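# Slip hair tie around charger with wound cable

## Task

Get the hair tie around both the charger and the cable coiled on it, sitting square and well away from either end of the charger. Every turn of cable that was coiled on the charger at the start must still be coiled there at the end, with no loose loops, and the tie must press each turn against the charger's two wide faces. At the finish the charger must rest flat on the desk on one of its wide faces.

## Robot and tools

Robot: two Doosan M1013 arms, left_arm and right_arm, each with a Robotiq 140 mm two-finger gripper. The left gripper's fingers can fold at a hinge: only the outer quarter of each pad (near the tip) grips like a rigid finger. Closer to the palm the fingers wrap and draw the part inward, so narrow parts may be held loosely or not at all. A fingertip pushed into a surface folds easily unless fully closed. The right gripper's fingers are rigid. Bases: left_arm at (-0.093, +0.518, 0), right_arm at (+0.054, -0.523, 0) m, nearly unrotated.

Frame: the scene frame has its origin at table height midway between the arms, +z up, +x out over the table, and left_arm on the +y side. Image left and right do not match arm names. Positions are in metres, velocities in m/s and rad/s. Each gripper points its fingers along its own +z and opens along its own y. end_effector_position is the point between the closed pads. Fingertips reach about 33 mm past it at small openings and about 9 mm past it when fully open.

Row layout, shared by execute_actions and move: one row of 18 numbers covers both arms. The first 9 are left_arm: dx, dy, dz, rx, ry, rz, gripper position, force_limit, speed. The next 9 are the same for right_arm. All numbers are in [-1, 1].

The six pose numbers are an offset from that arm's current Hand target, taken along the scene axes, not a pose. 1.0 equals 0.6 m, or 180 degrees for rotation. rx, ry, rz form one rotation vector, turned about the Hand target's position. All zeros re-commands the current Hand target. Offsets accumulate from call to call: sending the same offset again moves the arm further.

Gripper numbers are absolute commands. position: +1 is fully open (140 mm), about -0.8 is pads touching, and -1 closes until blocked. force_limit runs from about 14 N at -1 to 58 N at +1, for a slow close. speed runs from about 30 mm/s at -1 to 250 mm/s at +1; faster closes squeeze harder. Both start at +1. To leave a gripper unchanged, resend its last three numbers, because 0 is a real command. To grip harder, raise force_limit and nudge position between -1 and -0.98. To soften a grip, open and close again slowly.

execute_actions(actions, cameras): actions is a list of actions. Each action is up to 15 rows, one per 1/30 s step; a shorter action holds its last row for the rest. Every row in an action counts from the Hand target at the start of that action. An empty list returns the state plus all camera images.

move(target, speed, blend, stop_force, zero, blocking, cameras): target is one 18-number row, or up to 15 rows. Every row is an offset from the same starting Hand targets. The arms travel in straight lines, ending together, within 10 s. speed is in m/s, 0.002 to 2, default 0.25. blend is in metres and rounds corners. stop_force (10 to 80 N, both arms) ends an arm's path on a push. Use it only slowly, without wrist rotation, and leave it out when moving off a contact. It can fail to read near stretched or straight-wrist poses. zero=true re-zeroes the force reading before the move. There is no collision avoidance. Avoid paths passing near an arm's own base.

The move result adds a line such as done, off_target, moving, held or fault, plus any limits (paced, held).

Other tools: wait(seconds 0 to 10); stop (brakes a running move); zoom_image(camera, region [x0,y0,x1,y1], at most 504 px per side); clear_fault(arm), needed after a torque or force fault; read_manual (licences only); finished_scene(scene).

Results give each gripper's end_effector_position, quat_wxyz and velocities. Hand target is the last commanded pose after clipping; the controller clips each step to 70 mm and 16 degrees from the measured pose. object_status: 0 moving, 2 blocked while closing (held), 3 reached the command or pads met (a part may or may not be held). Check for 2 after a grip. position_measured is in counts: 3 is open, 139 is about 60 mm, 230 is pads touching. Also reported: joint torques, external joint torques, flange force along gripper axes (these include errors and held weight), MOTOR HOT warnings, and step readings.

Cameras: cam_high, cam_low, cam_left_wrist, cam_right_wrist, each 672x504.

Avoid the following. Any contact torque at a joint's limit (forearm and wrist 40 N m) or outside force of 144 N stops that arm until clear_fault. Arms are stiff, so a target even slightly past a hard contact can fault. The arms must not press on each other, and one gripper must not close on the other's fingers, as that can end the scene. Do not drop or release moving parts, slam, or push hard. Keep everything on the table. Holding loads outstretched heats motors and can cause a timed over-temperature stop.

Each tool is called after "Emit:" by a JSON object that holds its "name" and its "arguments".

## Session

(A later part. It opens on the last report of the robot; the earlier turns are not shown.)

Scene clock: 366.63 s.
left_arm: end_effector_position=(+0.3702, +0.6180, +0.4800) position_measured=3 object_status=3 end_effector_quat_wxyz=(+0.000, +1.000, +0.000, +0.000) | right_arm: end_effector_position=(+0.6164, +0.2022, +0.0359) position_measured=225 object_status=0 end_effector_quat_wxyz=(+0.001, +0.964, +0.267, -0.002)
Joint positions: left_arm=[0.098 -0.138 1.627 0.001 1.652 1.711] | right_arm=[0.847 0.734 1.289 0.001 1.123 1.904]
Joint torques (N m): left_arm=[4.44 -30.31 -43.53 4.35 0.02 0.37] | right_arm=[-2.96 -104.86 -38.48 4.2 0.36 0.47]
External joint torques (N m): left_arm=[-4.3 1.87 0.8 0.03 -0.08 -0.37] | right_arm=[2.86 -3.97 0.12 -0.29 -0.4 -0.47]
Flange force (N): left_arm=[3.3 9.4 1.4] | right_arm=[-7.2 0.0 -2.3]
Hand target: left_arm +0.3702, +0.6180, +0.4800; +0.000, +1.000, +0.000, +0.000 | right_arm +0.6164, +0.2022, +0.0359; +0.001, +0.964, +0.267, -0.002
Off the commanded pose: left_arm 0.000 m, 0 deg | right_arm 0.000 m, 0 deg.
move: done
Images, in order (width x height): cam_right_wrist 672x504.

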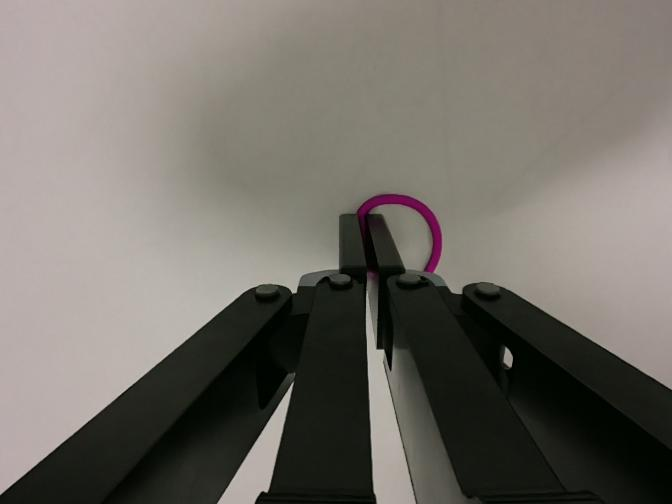

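Emit:
{"name": "move", "arguments": {"target": [0, 0, 0, 0, 0, 0, 1, -1, 1, 0, 0, 0.14, 0, 0, 0, -1, -0.5, -1], "speed": 0.08, "cameras": ["cam_right_wrist", "cam_low"]}}

Emit:
{"name": "zoom_image", "arguments": {"camera": "cam_low", "region": [290, 180, 410, 300]}}

Emit:
{"name": "zoom_image", "arguments": {"camera": "cam_right_wrist", "region": [290, 150, 470, 300]}}

Scene clock: 374.00 s.
left_arm: end_effector_position=(+0.3702, +0.6180, +0.4800) position_measured=3 object_status=3 end_effector_quat_wxyz=(+0.000, +1.000, +0.000, +0.000) | right_arm: end_effector_position=(+0.6164, +0.2022, +0.1200) position_measured=225 object_status=2 end_effector_quat_wxyz=(+0.001, +0.964, +0.267, -0.002)
Joint positions: left_arm=[0.098 -0.138 1.627 0.001 1.652 1.711] | right_arm=[0.847 0.679 1.223 0.001 1.243 1.904]
Joint torques (N m): left_arm=[4.96 -30.43 -43.52 4.31 0.04 0.33] | right_arm=[-2.92 -102.25 -40.68 4.41 0.37 0.45]
External joint torques (N m): left_arm=[-5.11 2.77 1.06 0.03 -0.1 -0.33] | right_arm=[2.75 -4.03 0.36 -0.29 -0.41 -0.45]
Flange force (N): left_arm=[4.6 10.8 1.8] | right_arm=[-8.3 0.6 -1.3]
Hand target: left_arm +0.3702, +0.6180, +0.4800; +0.000, +1.000, +0.000, +0.000 | right_arm +0.6164, +0.2022, +0.1199; +0.001, +0.964, +0.267, -0.002
Off the commanded pose: left_arm 0.000 m, 0 deg | right_arm 0.000 m, 0 deg.
move: done
Images, in order (width x height): cam_low 672x504, cam_right_wrist 672x504.

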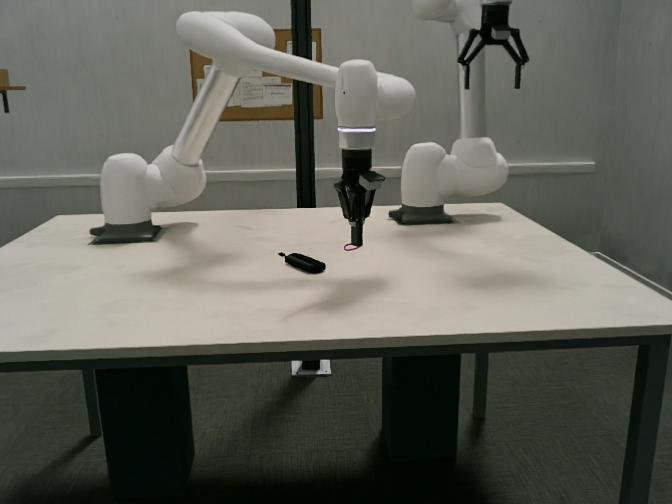

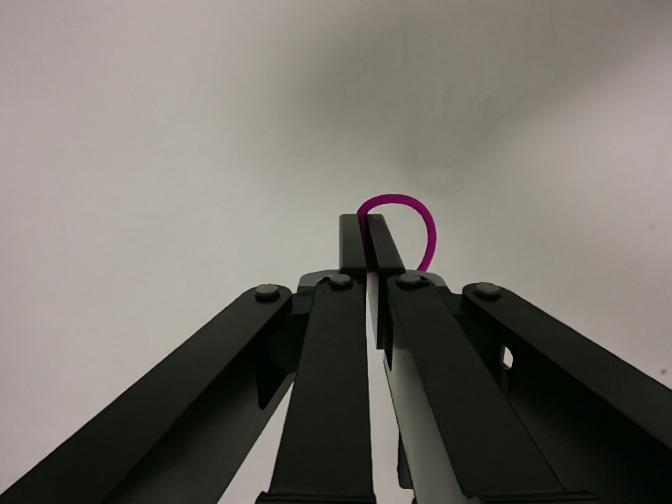

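Scaled by 4.200 from the camera's 672x504 image, which has a finer 960x720 frame.

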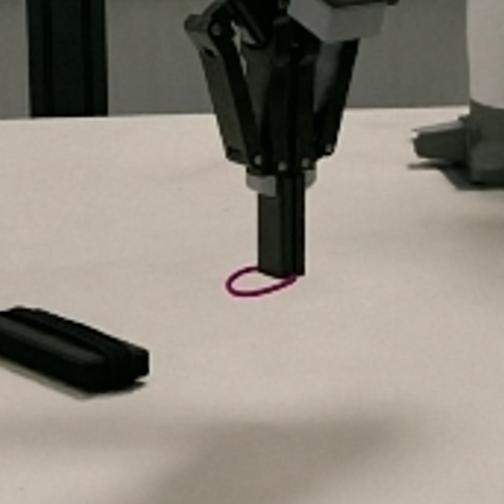

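Scaled by 2.800 from the camera's 672x504 image, which has a finer 960x720 frame.

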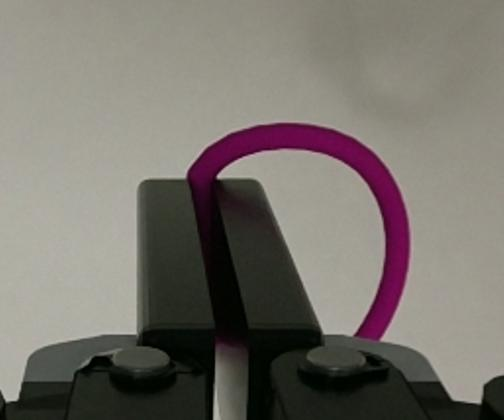

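Emit:
{"name": "move", "arguments": {"target": [0, 0, 0, 0, 0, 0, 1, -1, 1, -0.1877, -0.1948, 0.05, 0, 0, 0, -1, -0.5, -1], "speed": 0.15, "cameras": ["cam_right_wrist", "cam_low", "cam_high"]}}

Emit:
{"name": "zoom_image", "arguments": {"camera": "cam_right_wrist", "region": [260, 80, 480, 280]}}

Scene clock: 407.83 s.
left_arm: end_effector_position=(+0.3702, +0.6180, +0.4800) position_measured=3 object_status=3 end_effector_quat_wxyz=(+0.000, +1.000, +0.000, +0.000) | right_arm: end_effector_position=(+0.5037, +0.0853, +0.1499) position_measured=225 object_status=2 end_effector_quat_wxyz=(+0.001, +0.964, +0.267, -0.002)
Joint positions: left_arm=[0.098 -0.138 1.627 0.001 1.652 1.711] | right_arm=[0.862 0.416 1.593 0.001 1.137 1.919]
Joint torques (N m): left_arm=[4.91 -30.14 -43.49 4.4 0.18 0.34] | right_arm=[-3.2 -78.37 -38.71 4.3 0.34 0.4]
External joint torques (N m): left_arm=[-5.13 2.52 0.98 -0.06 -0.24 -0.34] | right_arm=[3.14 -2.59 0.1 -0.36 -0.38 -0.4]
Flange force (N): left_arm=[4.3 10.9 2.0] | right_arm=[-5.2 -1.8 -1.0]
Hand target: left_arm +0.3702, +0.6180, +0.4800; +0.000, +1.000, +0.000, +0.000 | right_arm +0.5038, +0.0853, +0.1499; +0.001, +0.964, +0.267, -0.002
Off the commanded pose: left_arm 0.000 m, 0 deg | right_arm 0.000 m, 0 deg.
move: done
Images, in order (width x height): cam_high 672x504, cam_low 672x504, cam_right_wrist 672x504.

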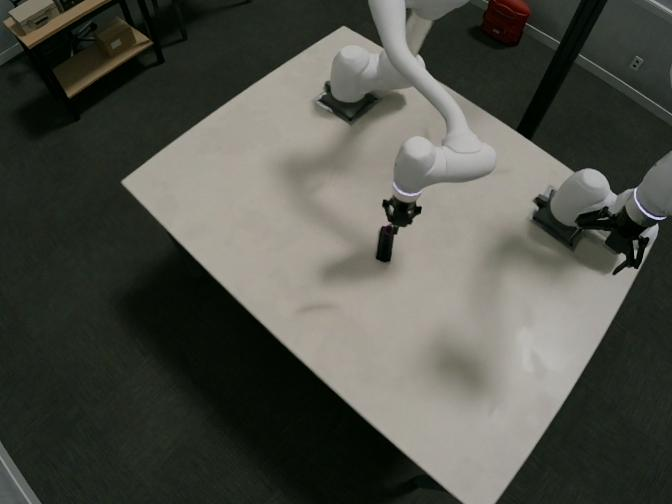

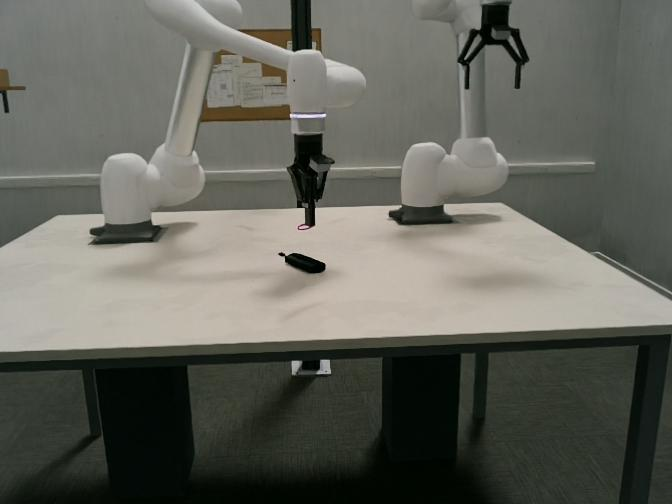

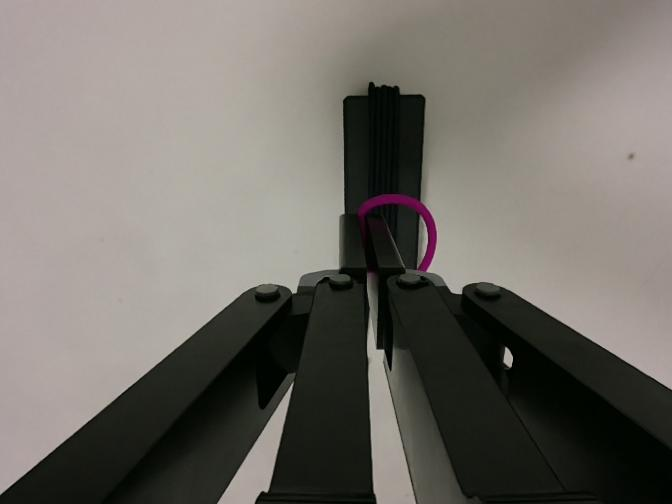

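Scaled by 2.291 from the camera's 672x504 image, which has a finer 960x720 frame.

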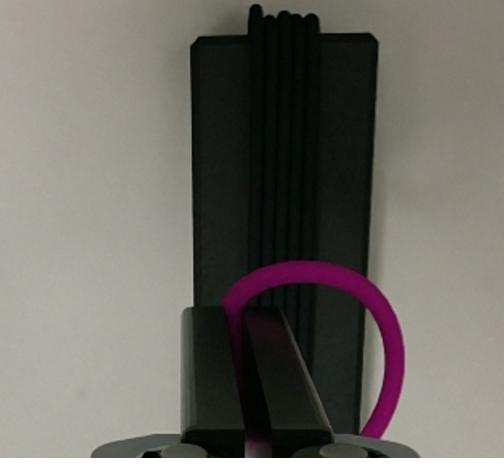

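Emit:
{"name": "move", "arguments": {"target": [0, 0, 0, 0, 0, 0, 1, -1, 1, 0.003, -0.005, -0.1032, 0, 0, 0.0072, -1, -0.5, -1], "speed": 0.12}}

Emit:
{"name": "move", "arguments": {"target": [0, 0, 0, 0, 0, 0, 1, -1, 1, 0, 0, -0.05, 0, 0, 0, -1, -0.5, -1], "speed": 0.008, "stop_force": 10, "cameras": ["cam_right_wrist", "cam_low"]}}

Emit:
{"name": "zoom_image", "arguments": {"camera": "cam_low", "region": [260, 200, 360, 290]}}

Emit:
{"name": "zoom_image", "arguments": {"camera": "cam_right_wrist", "region": [260, 80, 480, 280]}}

Scene clock: 428.50 s.
left_arm: end_effector_position=(+0.3702, +0.6180, +0.4800) position_measured=3 object_status=3 end_effector_quat_wxyz=(+0.000, +1.000, +0.000, +0.000) | right_arm: end_effector_position=(+0.5055, +0.0822, +0.0878) position_measured=225 object_status=2 end_effector_quat_wxyz=(+0.001, +0.961, +0.277, -0.002)
Joint positions: left_arm=[0.098 -0.138 1.627 0.001 1.652 1.711] | right_arm=[0.858 0.461 1.649 0.001 1.036 1.892]
Joint torques (N m): left_arm=[4.23 -29.97 -43.89 4.34 0.09 0.39] | right_arm=[-3.11 -80.27 -36.69 4.08 0.39 0.46]
External joint torques (N m): left_arm=[-4.27 2.12 1.36 0.01 -0.15 -0.39] | right_arm=[2.86 -2.8 0.21 -0.35 -0.42 -0.46]
Flange force (N): left_arm=[2.9 9.4 2.6] | right_arm=[-5.4 -1.3 -1.5]
Hand target: left_arm +0.3702, +0.6180, +0.4800; +0.000, +1.000, +0.000, +0.000 | right_arm +0.5056, +0.0823, +0.0879; +0.001, +0.961, +0.277, -0.002
Off the commanded pose: left_arm 0.000 m, 0 deg | right_arm 0.000 m, 0 deg.
move: done

Scene clock: 432.63 s.
left_arm: end_effector_position=(+0.3702, +0.6180, +0.4800) position_measured=3 object_status=3 end_effector_quat_wxyz=(+0.000, +1.000, +0.000, +0.000) | right_arm: end_effector_position=(+0.5056, +0.0823, +0.0595) position_measured=225 object_status=2 end_effector_quat_wxyz=(+0.001, +0.961, +0.277, -0.002)
Joint positions: left_arm=[0.098 -0.138 1.627 0.001 1.652 1.711] | right_arm=[0.858 0.486 1.67 0.001 0.99 1.892]
Joint torques (N m): left_arm=[4.79 -29.63 -43.74 4.33 0.12 0.35] | right_arm=[-4.98 -70.66 -29.1 3.35 -0.14 0.47]
External joint torques (N m): left_arm=[-4.76 1.36 1 0.05 -0.18 -0.35] | right_arm=[4.87 -14.29 -6.55 0.29 0.1 -0.47]
Flange force (N): left_arm=[2.4 10.5 2.1] | right_arm=[-6.5 -3.8 -17.5]
Hand target: left_arm +0.3702, +0.6180, +0.4800; +0.000, +1.000, +0.000, +0.000 | right_arm +0.5056, +0.0823, +0.0595; +0.001, +0.961, +0.277, -0.002 (not the last commanded pose)
Off the commanded pose: left_arm 0.000 m, 0 deg | right_arm 0.002 m, 0 deg.
move: contact (right_arm)
Images, in order (width x height): cam_low 672x504, cam_right_wrist 672x504.

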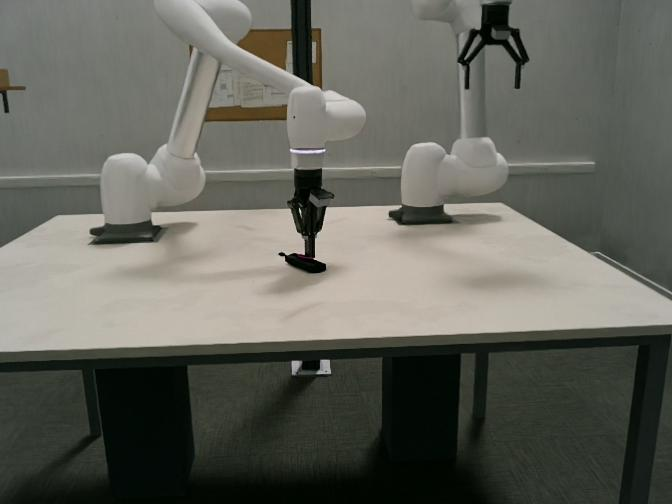

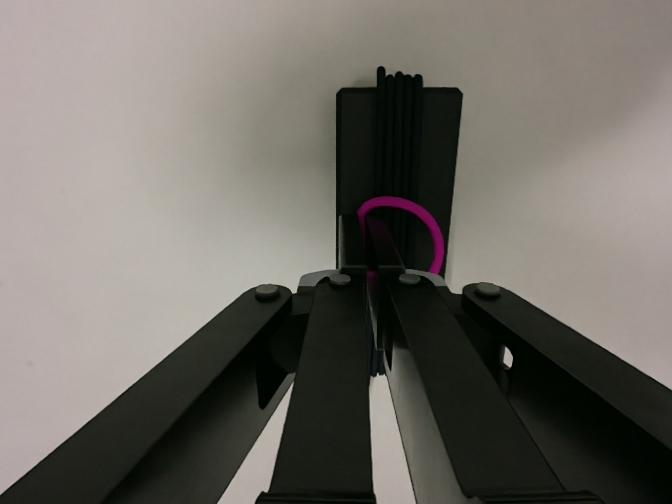

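Scaled by 5.040 from the camera's 672x504 image, which has a finer 960x720 frame.

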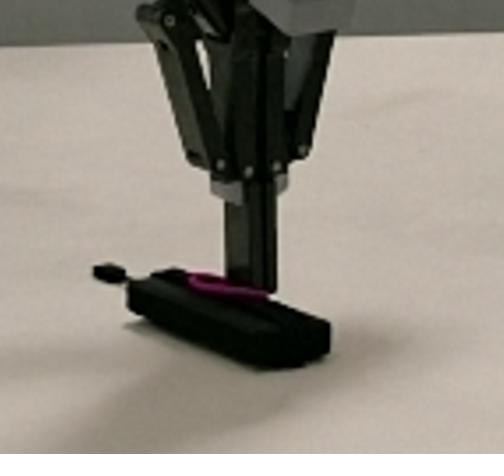

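Scaled by 2.291 from the camera's 672x504 image, which has a finer 960x720 frame.

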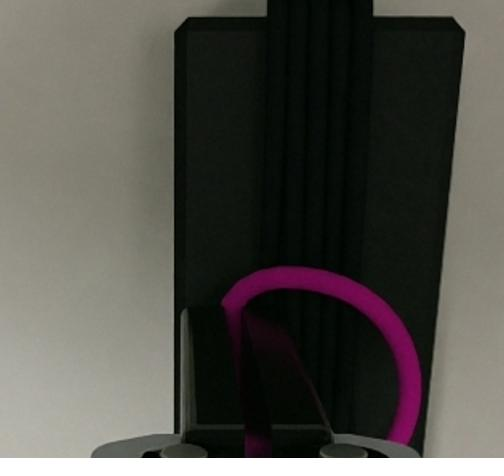

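Emit:
{"name": "move", "arguments": {"target": [[0, 0, 0, 0, 0, 0, 1, -1, 1, 0, 0, 0.0015, 0, 0, 0, -1, -0.5, -1], [0, 0, 0, 0, 0, 0, 1, -1, 1, 0, 0, 0.0015, 0, 0, 0, -0.62, -0.5, -1]], "speed": 0.05}}

Emit:
{"name": "move", "arguments": {"target": [0, 0, 0, 0, 0, 0, 1, -1, 1, 0, 0, 0.06, 0, 0, 0, -0.62, -0.5, -1], "speed": 0.08, "cameras": ["cam_right_wrist"]}}

Emit:
{"name": "zoom_image", "arguments": {"camera": "cam_right_wrist", "region": [260, 80, 480, 280]}}

Scene clock: 442.17 s.
left_arm: end_effector_position=(+0.3702, +0.6180, +0.4800) position_measured=3 object_status=3 end_effector_quat_wxyz=(+0.000, +1.000, +0.000, +0.000) | right_arm: end_effector_position=(+0.5056, +0.0823, +0.0604) position_measured=208 object_status=0 end_effector_quat_wxyz=(+0.001, +0.961, +0.277, -0.002)
Joint positions: left_arm=[0.098 -0.138 1.627 0.001 1.652 1.711] | right_arm=[0.858 0.485 1.67 0.001 0.992 1.892]
Joint torques (N m): left_arm=[4.87 -30.08 -43.76 4.4 0.1 0.35] | right_arm=[-5.18 -76.89 -32.72 3.38 0.14 0.47]
External joint torques (N m): left_arm=[-4.88 1.86 1.11 -0.03 -0.16 -0.35] | right_arm=[5.03 -7.73 -2.91 0.26 -0.19 -0.47]
Flange force (N): left_arm=[3.0 10.7 2.1] | right_arm=[-5.9 -4.2 -8.6]
Hand target: left_arm +0.3702, +0.6180, +0.4800; +0.000, +1.000, +0.000, +0.000 | right_arm +0.5056, +0.0823, +0.0604; +0.001, +0.961, +0.277, -0.002
Off the commanded pose: left_arm 0.000 m, 0 deg | right_arm 0.000 m, 0 deg.
move: done

Scene clock: 442.90 s.
left_arm: end_effector_position=(+0.3702, +0.6180, +0.4800) position_measured=3 object_status=3 end_effector_quat_wxyz=(+0.000, +1.000, +0.000, +0.000) | right_arm: end_effector_position=(+0.5056, +0.0824, +0.0965) position_measured=208 object_status=3 end_effector_quat_wxyz=(+0.001, +0.961, +0.278, -0.002)
Joint positions: left_arm=[0.098 -0.138 1.627 0.001 1.652 1.711] | right_arm=[0.858 0.454 1.643 0.001 1.049 1.892]
Joint torques (N m): left_arm=[4.94 -30.24 -43.66 4.4 0.15 0.33] | right_arm=[-3.04 -80.58 -37.09 4.08 0.35 0.43]
External joint torques (N m): left_arm=[-4.83 1.79 1.02 -0.03 -0.2 -0.33] | right_arm=[2.99 -2.54 0.15 -0.3 -0.39 -0.43]
Flange force (N): left_arm=[3.0 10.5 2.1] | right_arm=[-5.0 -1.7 -1.3]
Hand target: left_arm +0.3702, +0.6180, +0.4800; +0.000, +1.000, +0.000, +0.000 | right_arm +0.5056, +0.0823, +0.0964; +0.001, +0.961, +0.277, -0.002
Off the commanded pose: left_arm 0.000 m, 0 deg | right_arm 0.000 m, 0 deg.
move: done
Images, in order (width x height): cam_right_wrist 672x504.

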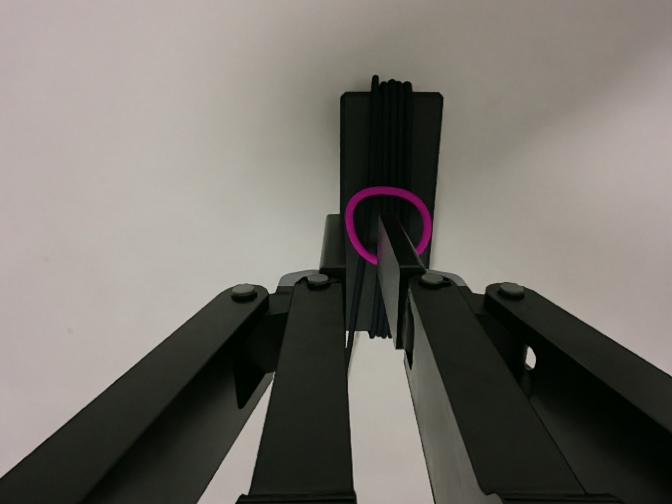

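Scaled by 2.291 from the camera's 672x504 image, which has a finer 960x720 frame.

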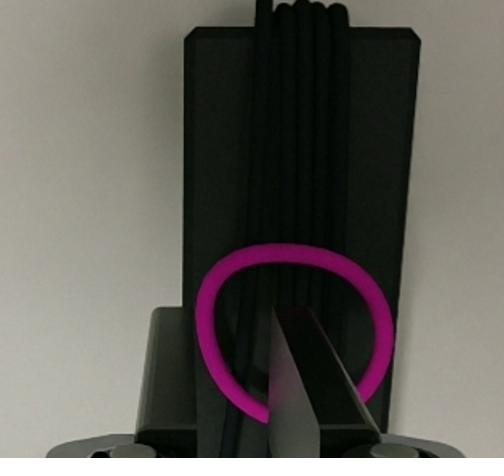

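Emit:
{"name": "move", "arguments": {"target": [0, 0, 0, 0, 0, 0, 1, -1, 1, 0.0102, -0.0257, -0.03, 0, 0, 0, -0.8, -1, 0], "speed": 0.1, "cameras": ["cam_right_wrist"]}}

Emit:
{"name": "zoom_image", "arguments": {"camera": "cam_right_wrist", "region": [260, 80, 480, 280]}}

Scene clock: 453.43 s.
left_arm: end_effector_position=(+0.3702, +0.6180, +0.4800) position_measured=3 object_status=3 end_effector_quat_wxyz=(+0.000, +1.000, +0.000, +0.000) | right_arm: end_effector_position=(+0.5117, +0.0669, +0.0784) position_measured=229 object_status=3 end_effector_quat_wxyz=(+0.001, +0.961, +0.277, -0.002)
Joint positions: left_arm=[0.098 -0.138 1.627 0.001 1.652 1.711] | right_arm=[0.839 0.458 1.675 0.001 1.013 1.873]
Joint torques (N m): left_arm=[4.53 -29.98 -43.48 4.33 0.13 0.38] | right_arm=[-3.19 -79.46 -36.42 4.01 0.33 0.52]
External joint torques (N m): left_arm=[-4.43 1.54 0.73 0.05 -0.18 -0.38] | right_arm=[3.63 -3.29 0.31 -0.3 -0.37 -0.52]
Flange force (N): left_arm=[2.9 9.8 1.5] | right_arm=[-6.4 -2.1 -2.0]
Hand target: left_arm +0.3702, +0.6180, +0.4800; +0.000, +1.000, +0.000, +0.000 | right_arm +0.5117, +0.0669, +0.0784; +0.001, +0.961, +0.277, -0.002
Off the commanded pose: left_arm 0.000 m, 0 deg | right_arm 0.000 m, 0 deg.
move: done
Images, in order (width x height): cam_right_wrist 672x504.

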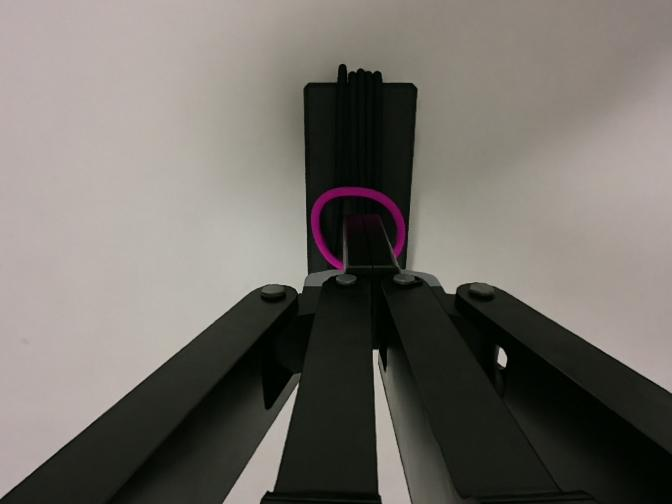

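Scaled by 2.291 from the camera's 672x504 image, which has a finer 960x720 frame.

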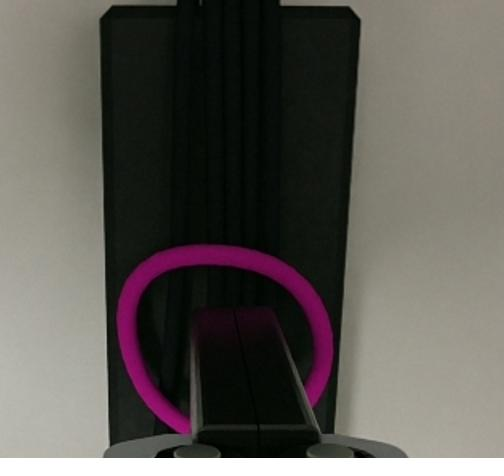

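Emit:
{"name": "move", "arguments": {"target": [0, 0, 0, 0, 0, 0, 1, -1, 1, -0.0012, 0.0018, -0.02, 0, 0, 0, -0.8, -1, 0], "speed": 0.08}}

Emit:
{"name": "move", "arguments": {"target": [0, 0, 0, 0, 0, 0, 1, -1, 1, 0, 0, -0.0143, 0, 0, 0, -0.8, -1, 0], "speed": 0.008, "stop_force": 10, "cameras": ["cam_right_wrist"]}}

Emit:
{"name": "zoom_image", "arguments": {"camera": "cam_right_wrist", "region": [260, 80, 480, 280]}}

Scene clock: 528.53 s.
left_arm: end_effector_position=(+0.3702, +0.6180, +0.4800) position_measured=3 object_status=3 end_effector_quat_wxyz=(+0.000, +1.000, +0.000, +0.000) | right_arm: end_effector_position=(+0.5110, +0.0680, +0.0664) position_measured=229 object_status=3 end_effector_quat_wxyz=(+0.001, +0.961, +0.277, -0.002)
Joint positions: left_arm=[0.098 -0.138 1.627 0.001 1.652 1.711] | right_arm=[0.84 0.469 1.683 0.001 0.994 1.874]
Joint torques (N m): left_arm=[4.59 -30.5 -43.63 4.37 0.01 0.38] | right_arm=[-2.81 -80.2 -35.91 3.93 0.37 0.5]
External joint torques (N m): left_arm=[-4.65 2.48 1.11 -0.02 -0.06 -0.38] | right_arm=[2.92 -3.08 0.22 -0.28 -0.41 -0.5]
Flange force (N): left_arm=[3.9 10.0 1.9] | right_arm=[-5.7 -1.4 -1.9]
Hand target: left_arm +0.3702, +0.6180, +0.4800; +0.000, +1.000, +0.000, +0.000 | right_arm +0.5110, +0.0680, +0.0664; +0.001, +0.961, +0.277, -0.002
Off the commanded pose: left_arm 0.000 m, 0 deg | right_arm 0.000 m, 0 deg.
move: done

Scene clock: 529.93 s.
left_arm: end_effector_position=(+0.3702, +0.6180, +0.4800) position_measured=3 object_status=3 end_effector_quat_wxyz=(+0.000, +1.000, +0.000, +0.000) | right_arm: end_effector_position=(+0.5110, +0.0680, +0.0599) position_measured=229 object_status=3 end_effector_quat_wxyz=(+0.001, +0.961, +0.277, -0.002)
Joint positions: left_arm=[0.098 -0.138 1.627 0.001 1.652 1.711] | right_arm=[0.84 0.474 1.688 0.001 0.984 1.874]
Joint torques (N m): left_arm=[4.7 -30.34 -43.54 4.37 0.12 0.35] | right_arm=[-3.36 -68.35 -28.96 3.85 -0.39 0.48]
External joint torques (N m): left_arm=[-4.64 2.15 1 -0.01 -0.17 -0.35] | right_arm=[3.32 -15.16 -6.48 -0.23 0.35 -0.48]
Flange force (N): left_arm=[3.6 10.0 1.9] | right_arm=[-6.9 -1.5 -18.8]
Hand target: left_arm +0.3702, +0.6180, +0.4800; +0.000, +1.000, +0.000, +0.000 | right_arm +0.5110, +0.0680, +0.0599; +0.001, +0.961, +0.277, -0.002 (not the last commanded pose)
Off the commanded pose: left_arm 0.000 m, 0 deg | right_arm 0.002 m, 0 deg.
move: contact (right_arm)
Images, in order (width x height): cam_right_wrist 672x504.

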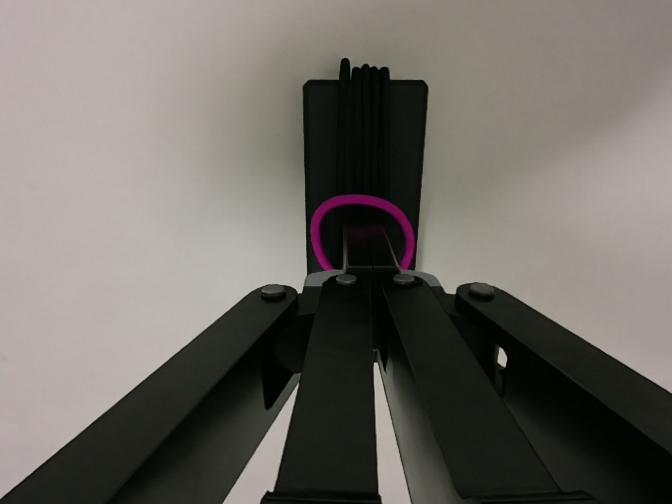

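Scaled by 2.291 from the camera's 672x504 image, which has a finer 960x720 frame.

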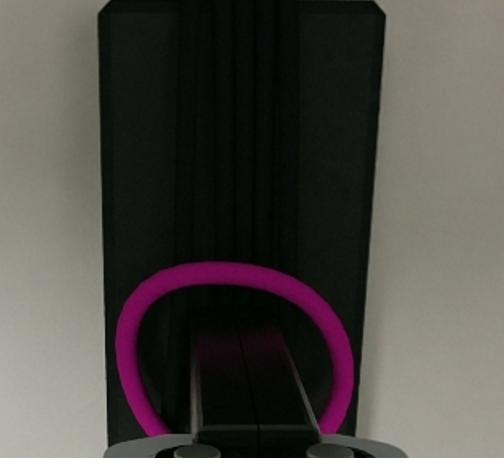

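Emit:
{"name": "move", "arguments": {"target": [[0, 0, 0, 0, 0, 0, 1, -1, 1, 0, 0, 0.0008, 0, 0, 0, -0.8, -1, -1], [0, 0, 0, 0, 0, 0, 1, -1, 1, 0, 0, 0.0008, 0, 0, 0, -0.56, -0.5, -1]], "speed": 0.05, "cameras": ["cam_right_wrist", "cam_low"]}}

Emit:
{"name": "zoom_image", "arguments": {"camera": "cam_right_wrist", "region": [260, 80, 480, 280]}}

Emit:
{"name": "zoom_image", "arguments": {"camera": "cam_low", "region": [270, 220, 350, 290]}}

Scene clock: 537.43 s.
left_arm: end_effector_position=(+0.3702, +0.6180, +0.4800) position_measured=3 object_status=3 end_effector_quat_wxyz=(+0.000, +1.000, +0.000, +0.000) | right_arm: end_effector_position=(+0.5110, +0.0680, +0.0604) position_measured=200 object_status=0 end_effector_quat_wxyz=(+0.001, +0.961, +0.277, -0.002)
Joint positions: left_arm=[0.098 -0.138 1.627 0.001 1.652 1.711] | right_arm=[0.84 0.474 1.687 0.001 0.985 1.874]
Joint torques (N m): left_arm=[4.49 -30.26 -43.67 4.42 0.1 0.4] | right_arm=[-3.49 -80.28 -35.18 3.82 0.41 0.43]
External joint torques (N m): left_arm=[-4.49 2.48 1.17 -0.07 -0.16 -0.4] | right_arm=[3.74 -3.14 -0.22 -0.19 -0.45 -0.43]
Flange force (N): left_arm=[3.8 9.7 2.2] | right_arm=[-5.2 -2.8 -2.3]
Hand target: left_arm +0.3702, +0.6180, +0.4800; +0.000, +1.000, +0.000, +0.000 | right_arm +0.5110, +0.0680, +0.0604; +0.001, +0.961, +0.277, -0.002
Off the commanded pose: left_arm 0.000 m, 0 deg | right_arm 0.000 m, 0 deg.
move: done
Images, in order (width x height): cam_low 672x504, cam_right_wrist 672x504.

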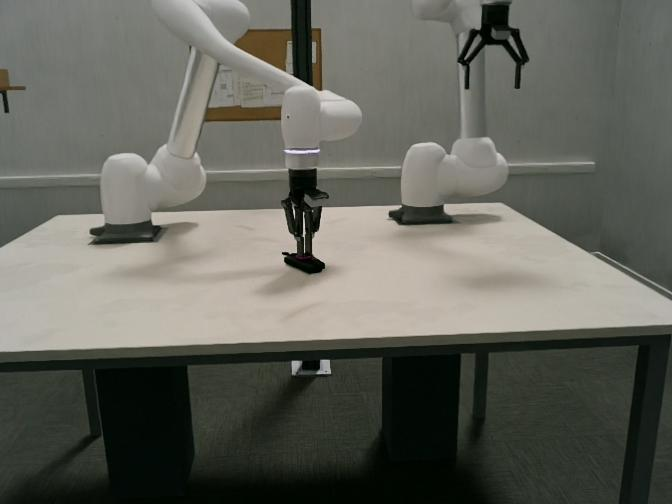

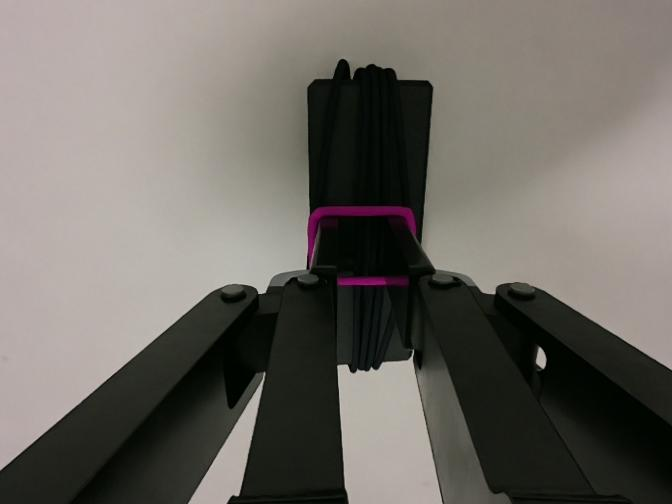

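Scaled by 2.291 from the camera's 672x504 image, which has a finer 960x720 frame.

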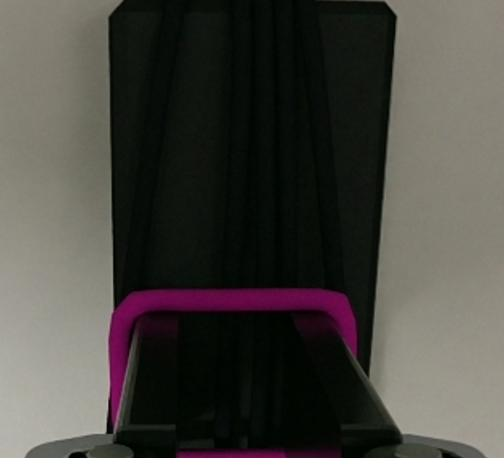

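Scaled by 6.300 from the camera's 672x504 image, which has a finer 960x720 frame.

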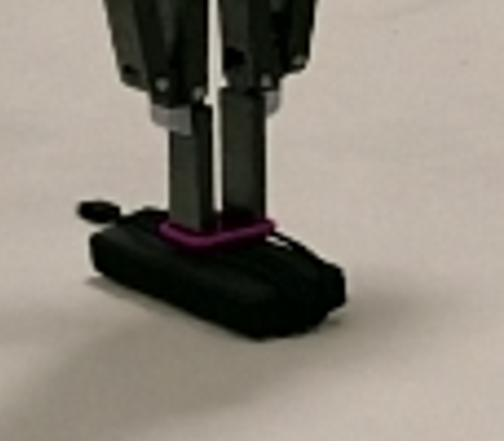

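Emit:
{"name": "move", "arguments": {"target": [[0, 0, 0, 0, 0, 0, 1, -1, 1, 0, 0, 0.004, 0, 0, 0, -0.56, -0.5, -1], [0, 0, 0, 0, 0, 0, 1, -1, 1, 0, 0, 0.05, 0, 0, 0, -0.56, -0.5, -1]], "speed": 0.04, "cameras": ["cam_right_wrist", "cam_low"]}}

Emit:
{"name": "zoom_image", "arguments": {"camera": "cam_right_wrist", "region": [260, 60, 480, 280]}}

Emit:
{"name": "zoom_image", "arguments": {"camera": "cam_low", "region": [270, 220, 350, 290]}}

Scene clock: 547.77 s.
left_arm: end_effector_position=(+0.3702, +0.6180, +0.4800) position_measured=3 object_status=3 end_effector_quat_wxyz=(+0.000, +1.000, +0.000, +0.000) | right_arm: end_effector_position=(+0.5111, +0.0681, +0.0905) position_measured=200 object_status=3 end_effector_quat_wxyz=(+0.001, +0.961, +0.277, -0.002)
Joint positions: left_arm=[0.098 -0.138 1.627 0.001 1.652 1.711] | right_arm=[0.84 0.448 1.665 0.001 1.033 1.874]
Joint torques (N m): left_arm=[4.33 -29.44 -43.55 4.36 0.08 0.39] | right_arm=[-2.88 -79.11 -36.77 4 0.34 0.44]
External joint torques (N m): left_arm=[-4.39 1.48 1.05 -0.01 -0.14 -0.39] | right_arm=[2.95 -3.12 0.2 -0.26 -0.38 -0.44]
Flange force (N): left_arm=[2.4 9.8 2.1] | right_arm=[-5.8 -1.5 -1.8]
Hand target: left_arm +0.3702, +0.6180, +0.4800; +0.000, +1.000, +0.000, +0.000 | right_arm +0.5110, +0.0680, +0.0904; +0.001, +0.961, +0.277, -0.002
Off the commanded pose: left_arm 0.000 m, 0 deg | right_arm 0.000 m, 0 deg.
move: done
Images, in order (width x height): cam_low 672x504, cam_right_wrist 672x504.

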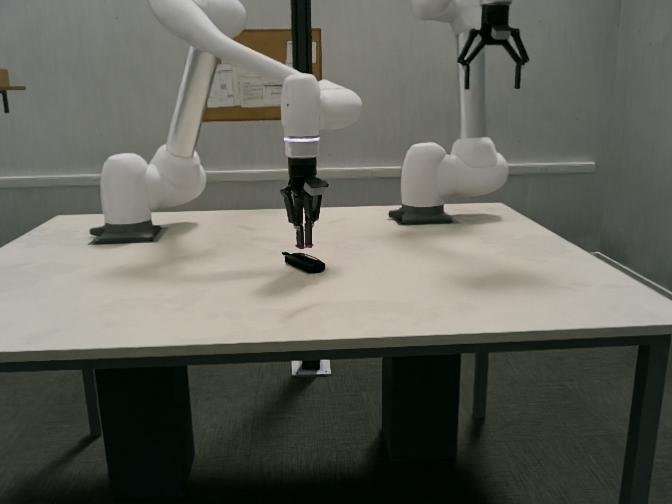

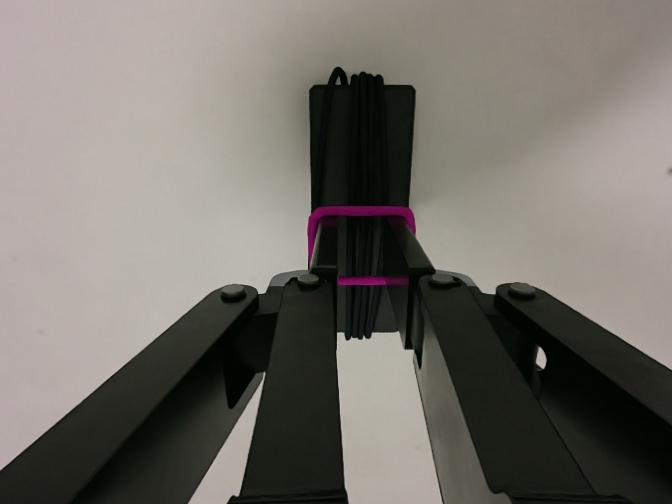

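Scaled by 2.291 from the camera's 672x504 image, which has a finer 960x720 frame.

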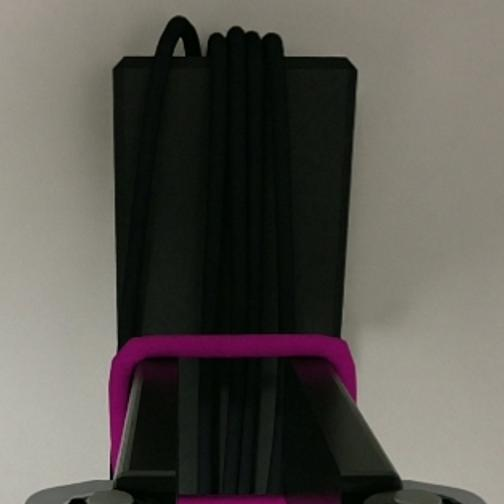

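Scaled by 6.300 from the camera's 672x504 image, which has a finer 960x720 frame.

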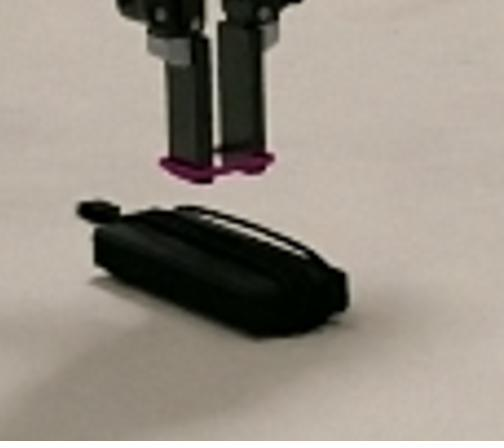

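Emit:
{"name": "move", "arguments": {"target": [0, 0, 0, 0, 0, 0, 1, -1, 1, -0.0708, -0.1043, -0.0167, 0, 0, 0.25, -0.56, -0.5, -1], "speed": 0.12, "cameras": ["cam_right_wrist", "cam_low"]}}

Emit:
{"name": "zoom_image", "arguments": {"camera": "cam_right_wrist", "region": [260, 80, 480, 300]}}

Scene clock: 628.47 s.
left_arm: end_effector_position=(+0.3702, +0.6180, +0.4800) position_measured=3 object_status=3 end_effector_quat_wxyz=(+0.000, +1.000, +0.000, +0.000) | right_arm: end_effector_position=(+0.4686, +0.0054, +0.0804) position_measured=200 object_status=3 end_effector_quat_wxyz=(+0.002, +0.781, +0.624, -0.002)
Joint positions: left_arm=[0.098 -0.138 1.627 0.001 1.652 1.711] | right_arm=[0.83 0.353 1.831 -0.003 0.962 1.081]
Joint torques (N m): left_arm=[4.52 -29.89 -43.66 4.35 -0.01 0.39] | right_arm=[-3.16 -68.72 -35 4.02 0.34 0.42]
External joint torques (N m): left_arm=[-4.36 1.34 0.87 0.04 -0.05 -0.39] | right_arm=[3.25 -2.23 0.21 -0.44 -0.38 -0.42]
Flange force (N): left_arm=[2.4 9.8 1.6] | right_arm=[-1.4 -5.3 -1.3]
Hand target: left_arm +0.3702, +0.6180, +0.4800; +0.000, +1.000, +0.000, +0.000 | right_arm +0.4685, +0.0054, +0.0804; +0.002, +0.781, +0.624, -0.002
Off the commanded pose: left_arm 0.000 m, 0 deg | right_arm 0.000 m, 0 deg.
move: done
Images, in order (width x height): cam_low 672x504, cam_right_wrist 672x504.

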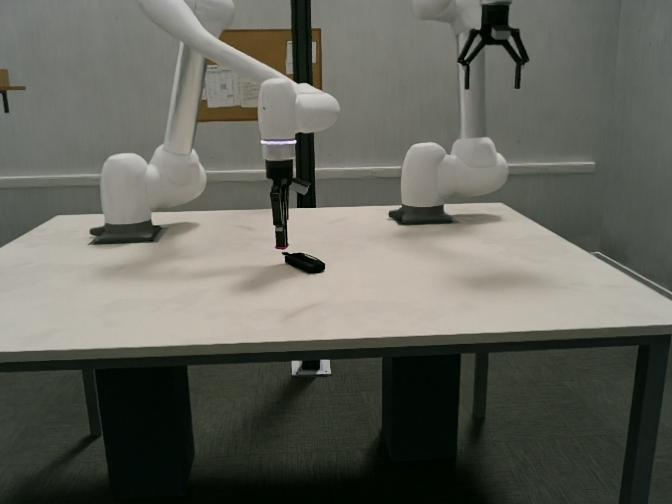

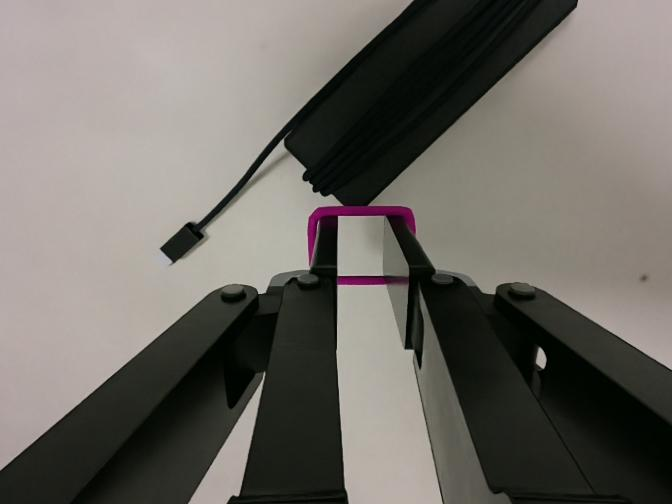

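Scaled by 2.291 from the camera's 672x504 image, which has a finer 960x720 frame.

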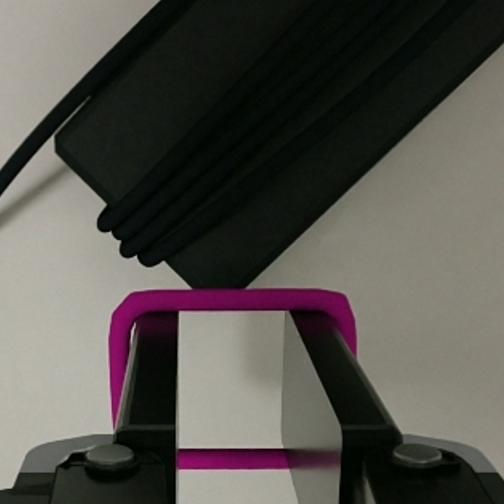

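Emit:
{"name": "move", "arguments": {"target": [0, 0, 0, 0, 0, 0, 1, -1, 1, -0.0018, 0.0037, -0.035, 0, 0, 0, -0.56, -0.5, -1], "speed": 0.06, "cameras": ["cam_right_wrist"]}}

Emit:
{"name": "zoom_image", "arguments": {"camera": "cam_right_wrist", "region": [280, 120, 440, 300]}}

Scene clock: 642.70 s.
left_arm: end_effector_position=(+0.3702, +0.6180, +0.4800) position_measured=3 object_status=3 end_effector_quat_wxyz=(+0.000, +1.000, +0.000, +0.000) | right_arm: end_effector_position=(+0.4674, +0.0077, +0.0594) position_measured=200 object_status=3 end_effector_quat_wxyz=(+0.002, +0.781, +0.624, -0.002)
Joint positions: left_arm=[0.098 -0.138 1.627 0.001 1.652 1.711] | right_arm=[0.833 0.375 1.844 -0.003 0.926 1.084]
Joint torques (N m): left_arm=[4.77 -29.98 -43.74 4.42 0.09 0.31] | right_arm=[-3.05 -70.4 -34.21 3.85 0.36 0.47]
External joint torques (N m): left_arm=[-4.61 1.37 1.07 -0.05 -0.14 -0.31] | right_arm=[3.12 -2.19 0.2 -0.35 -0.4 -0.47]
Flange force (N): left_arm=[2.2 10.2 2.1] | right_arm=[-1.4 -5.0 -1.4]
Hand target: left_arm +0.3702, +0.6180, +0.4800; +0.000, +1.000, +0.000, +0.000 | right_arm +0.4675, +0.0077, +0.0594; +0.002, +0.781, +0.624, -0.002
Off the commanded pose: left_arm 0.000 m, 0 deg | right_arm 0.000 m, 0 deg.
move: done
Images, in order (width x height): cam_right_wrist 672x504.

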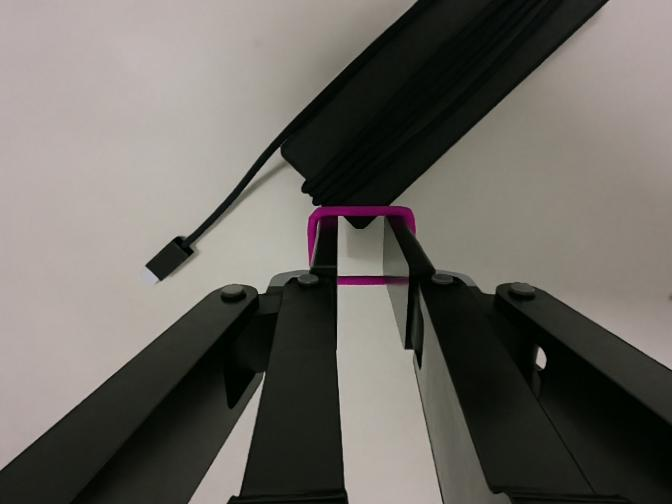

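Scaled by 2.800 from the camera's 672x504 image, which has a finer 960x720 frame.

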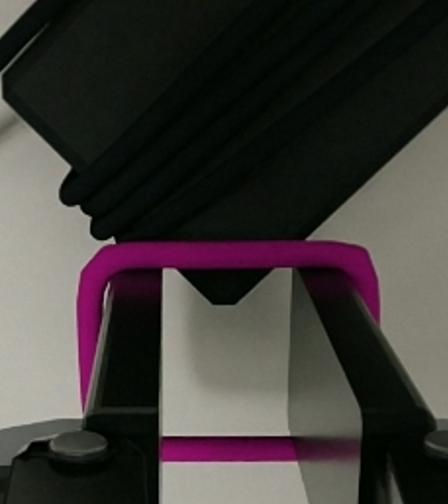

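Emit:
{"name": "move", "arguments": {"target": [0, 0, 0, 0, 0, 0, 1, -1, 1, 0, 0, -0.0173, 0, 0, 0, -0.56, -0.5, -1], "speed": 0.03, "cameras": ["cam_right_wrist", "cam_low"]}}

Emit:
{"name": "zoom_image", "arguments": {"camera": "cam_right_wrist", "region": [280, 120, 440, 300]}}

Emit:
{"name": "zoom_image", "arguments": {"camera": "cam_low", "region": [250, 210, 340, 290]}}

Scene clock: 652.83 s.
left_arm: end_effector_position=(+0.3702, +0.6180, +0.4800) position_measured=3 object_status=3 end_effector_quat_wxyz=(+0.000, +1.000, +0.000, +0.000) | right_arm: end_effector_position=(+0.4675, +0.0077, +0.0490) position_measured=200 object_status=3 end_effector_quat_wxyz=(+0.002, +0.781, +0.624, -0.002)
Joint positions: left_arm=[0.098 -0.138 1.627 0.001 1.652 1.711] | right_arm=[0.833 0.386 1.851 -0.003 0.908 1.084]
Joint torques (N m): left_arm=[5.12 -30.48 -43.49 4.37 0.08 0.33] | right_arm=[-3.04 -69.96 -34.18 3.87 -0.31 0.46]
External joint torques (N m): left_arm=[-5.29 2.37 0.84 -0.01 -0.13 -0.33] | right_arm=[3.03 -3.08 0.65 -0.42 0.27 -0.46]
Flange force (N): left_arm=[4.3 11.2 1.5] | right_arm=[-2.9 -5.6 -3.2]
Hand target: left_arm +0.3702, +0.6180, +0.4800; +0.000, +1.000, +0.000, +0.000 | right_arm +0.4675, +0.0077, +0.0490; +0.002, +0.781, +0.624, -0.002
Off the commanded pose: left_arm 0.000 m, 0 deg | right_arm 0.000 m, 0 deg.
move: done
Images, in order (width x height): cam_low 672x504, cam_right_wrist 672x504.

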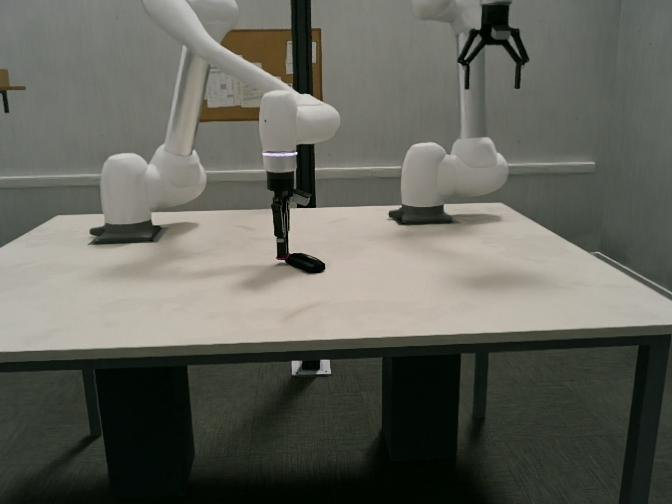

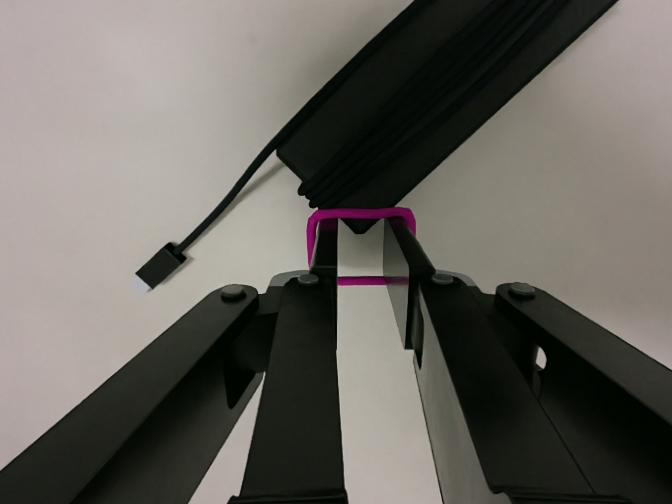

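Scaled by 2.800 from the camera's 672x504 image, which has a finer 960x720 frame.

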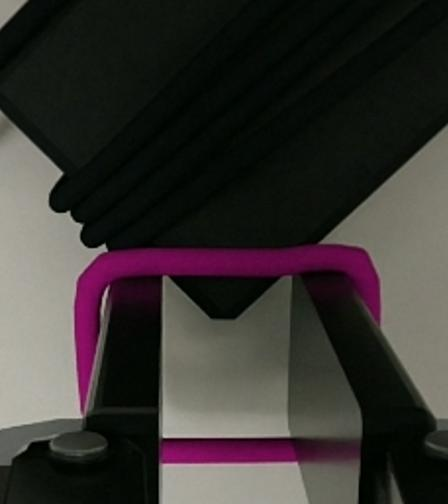

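Scaled by 5.600 from the camera's 672x504 image, which has a finer 960x720 frame.

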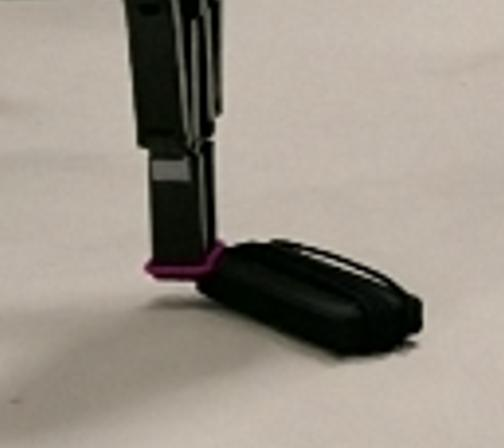

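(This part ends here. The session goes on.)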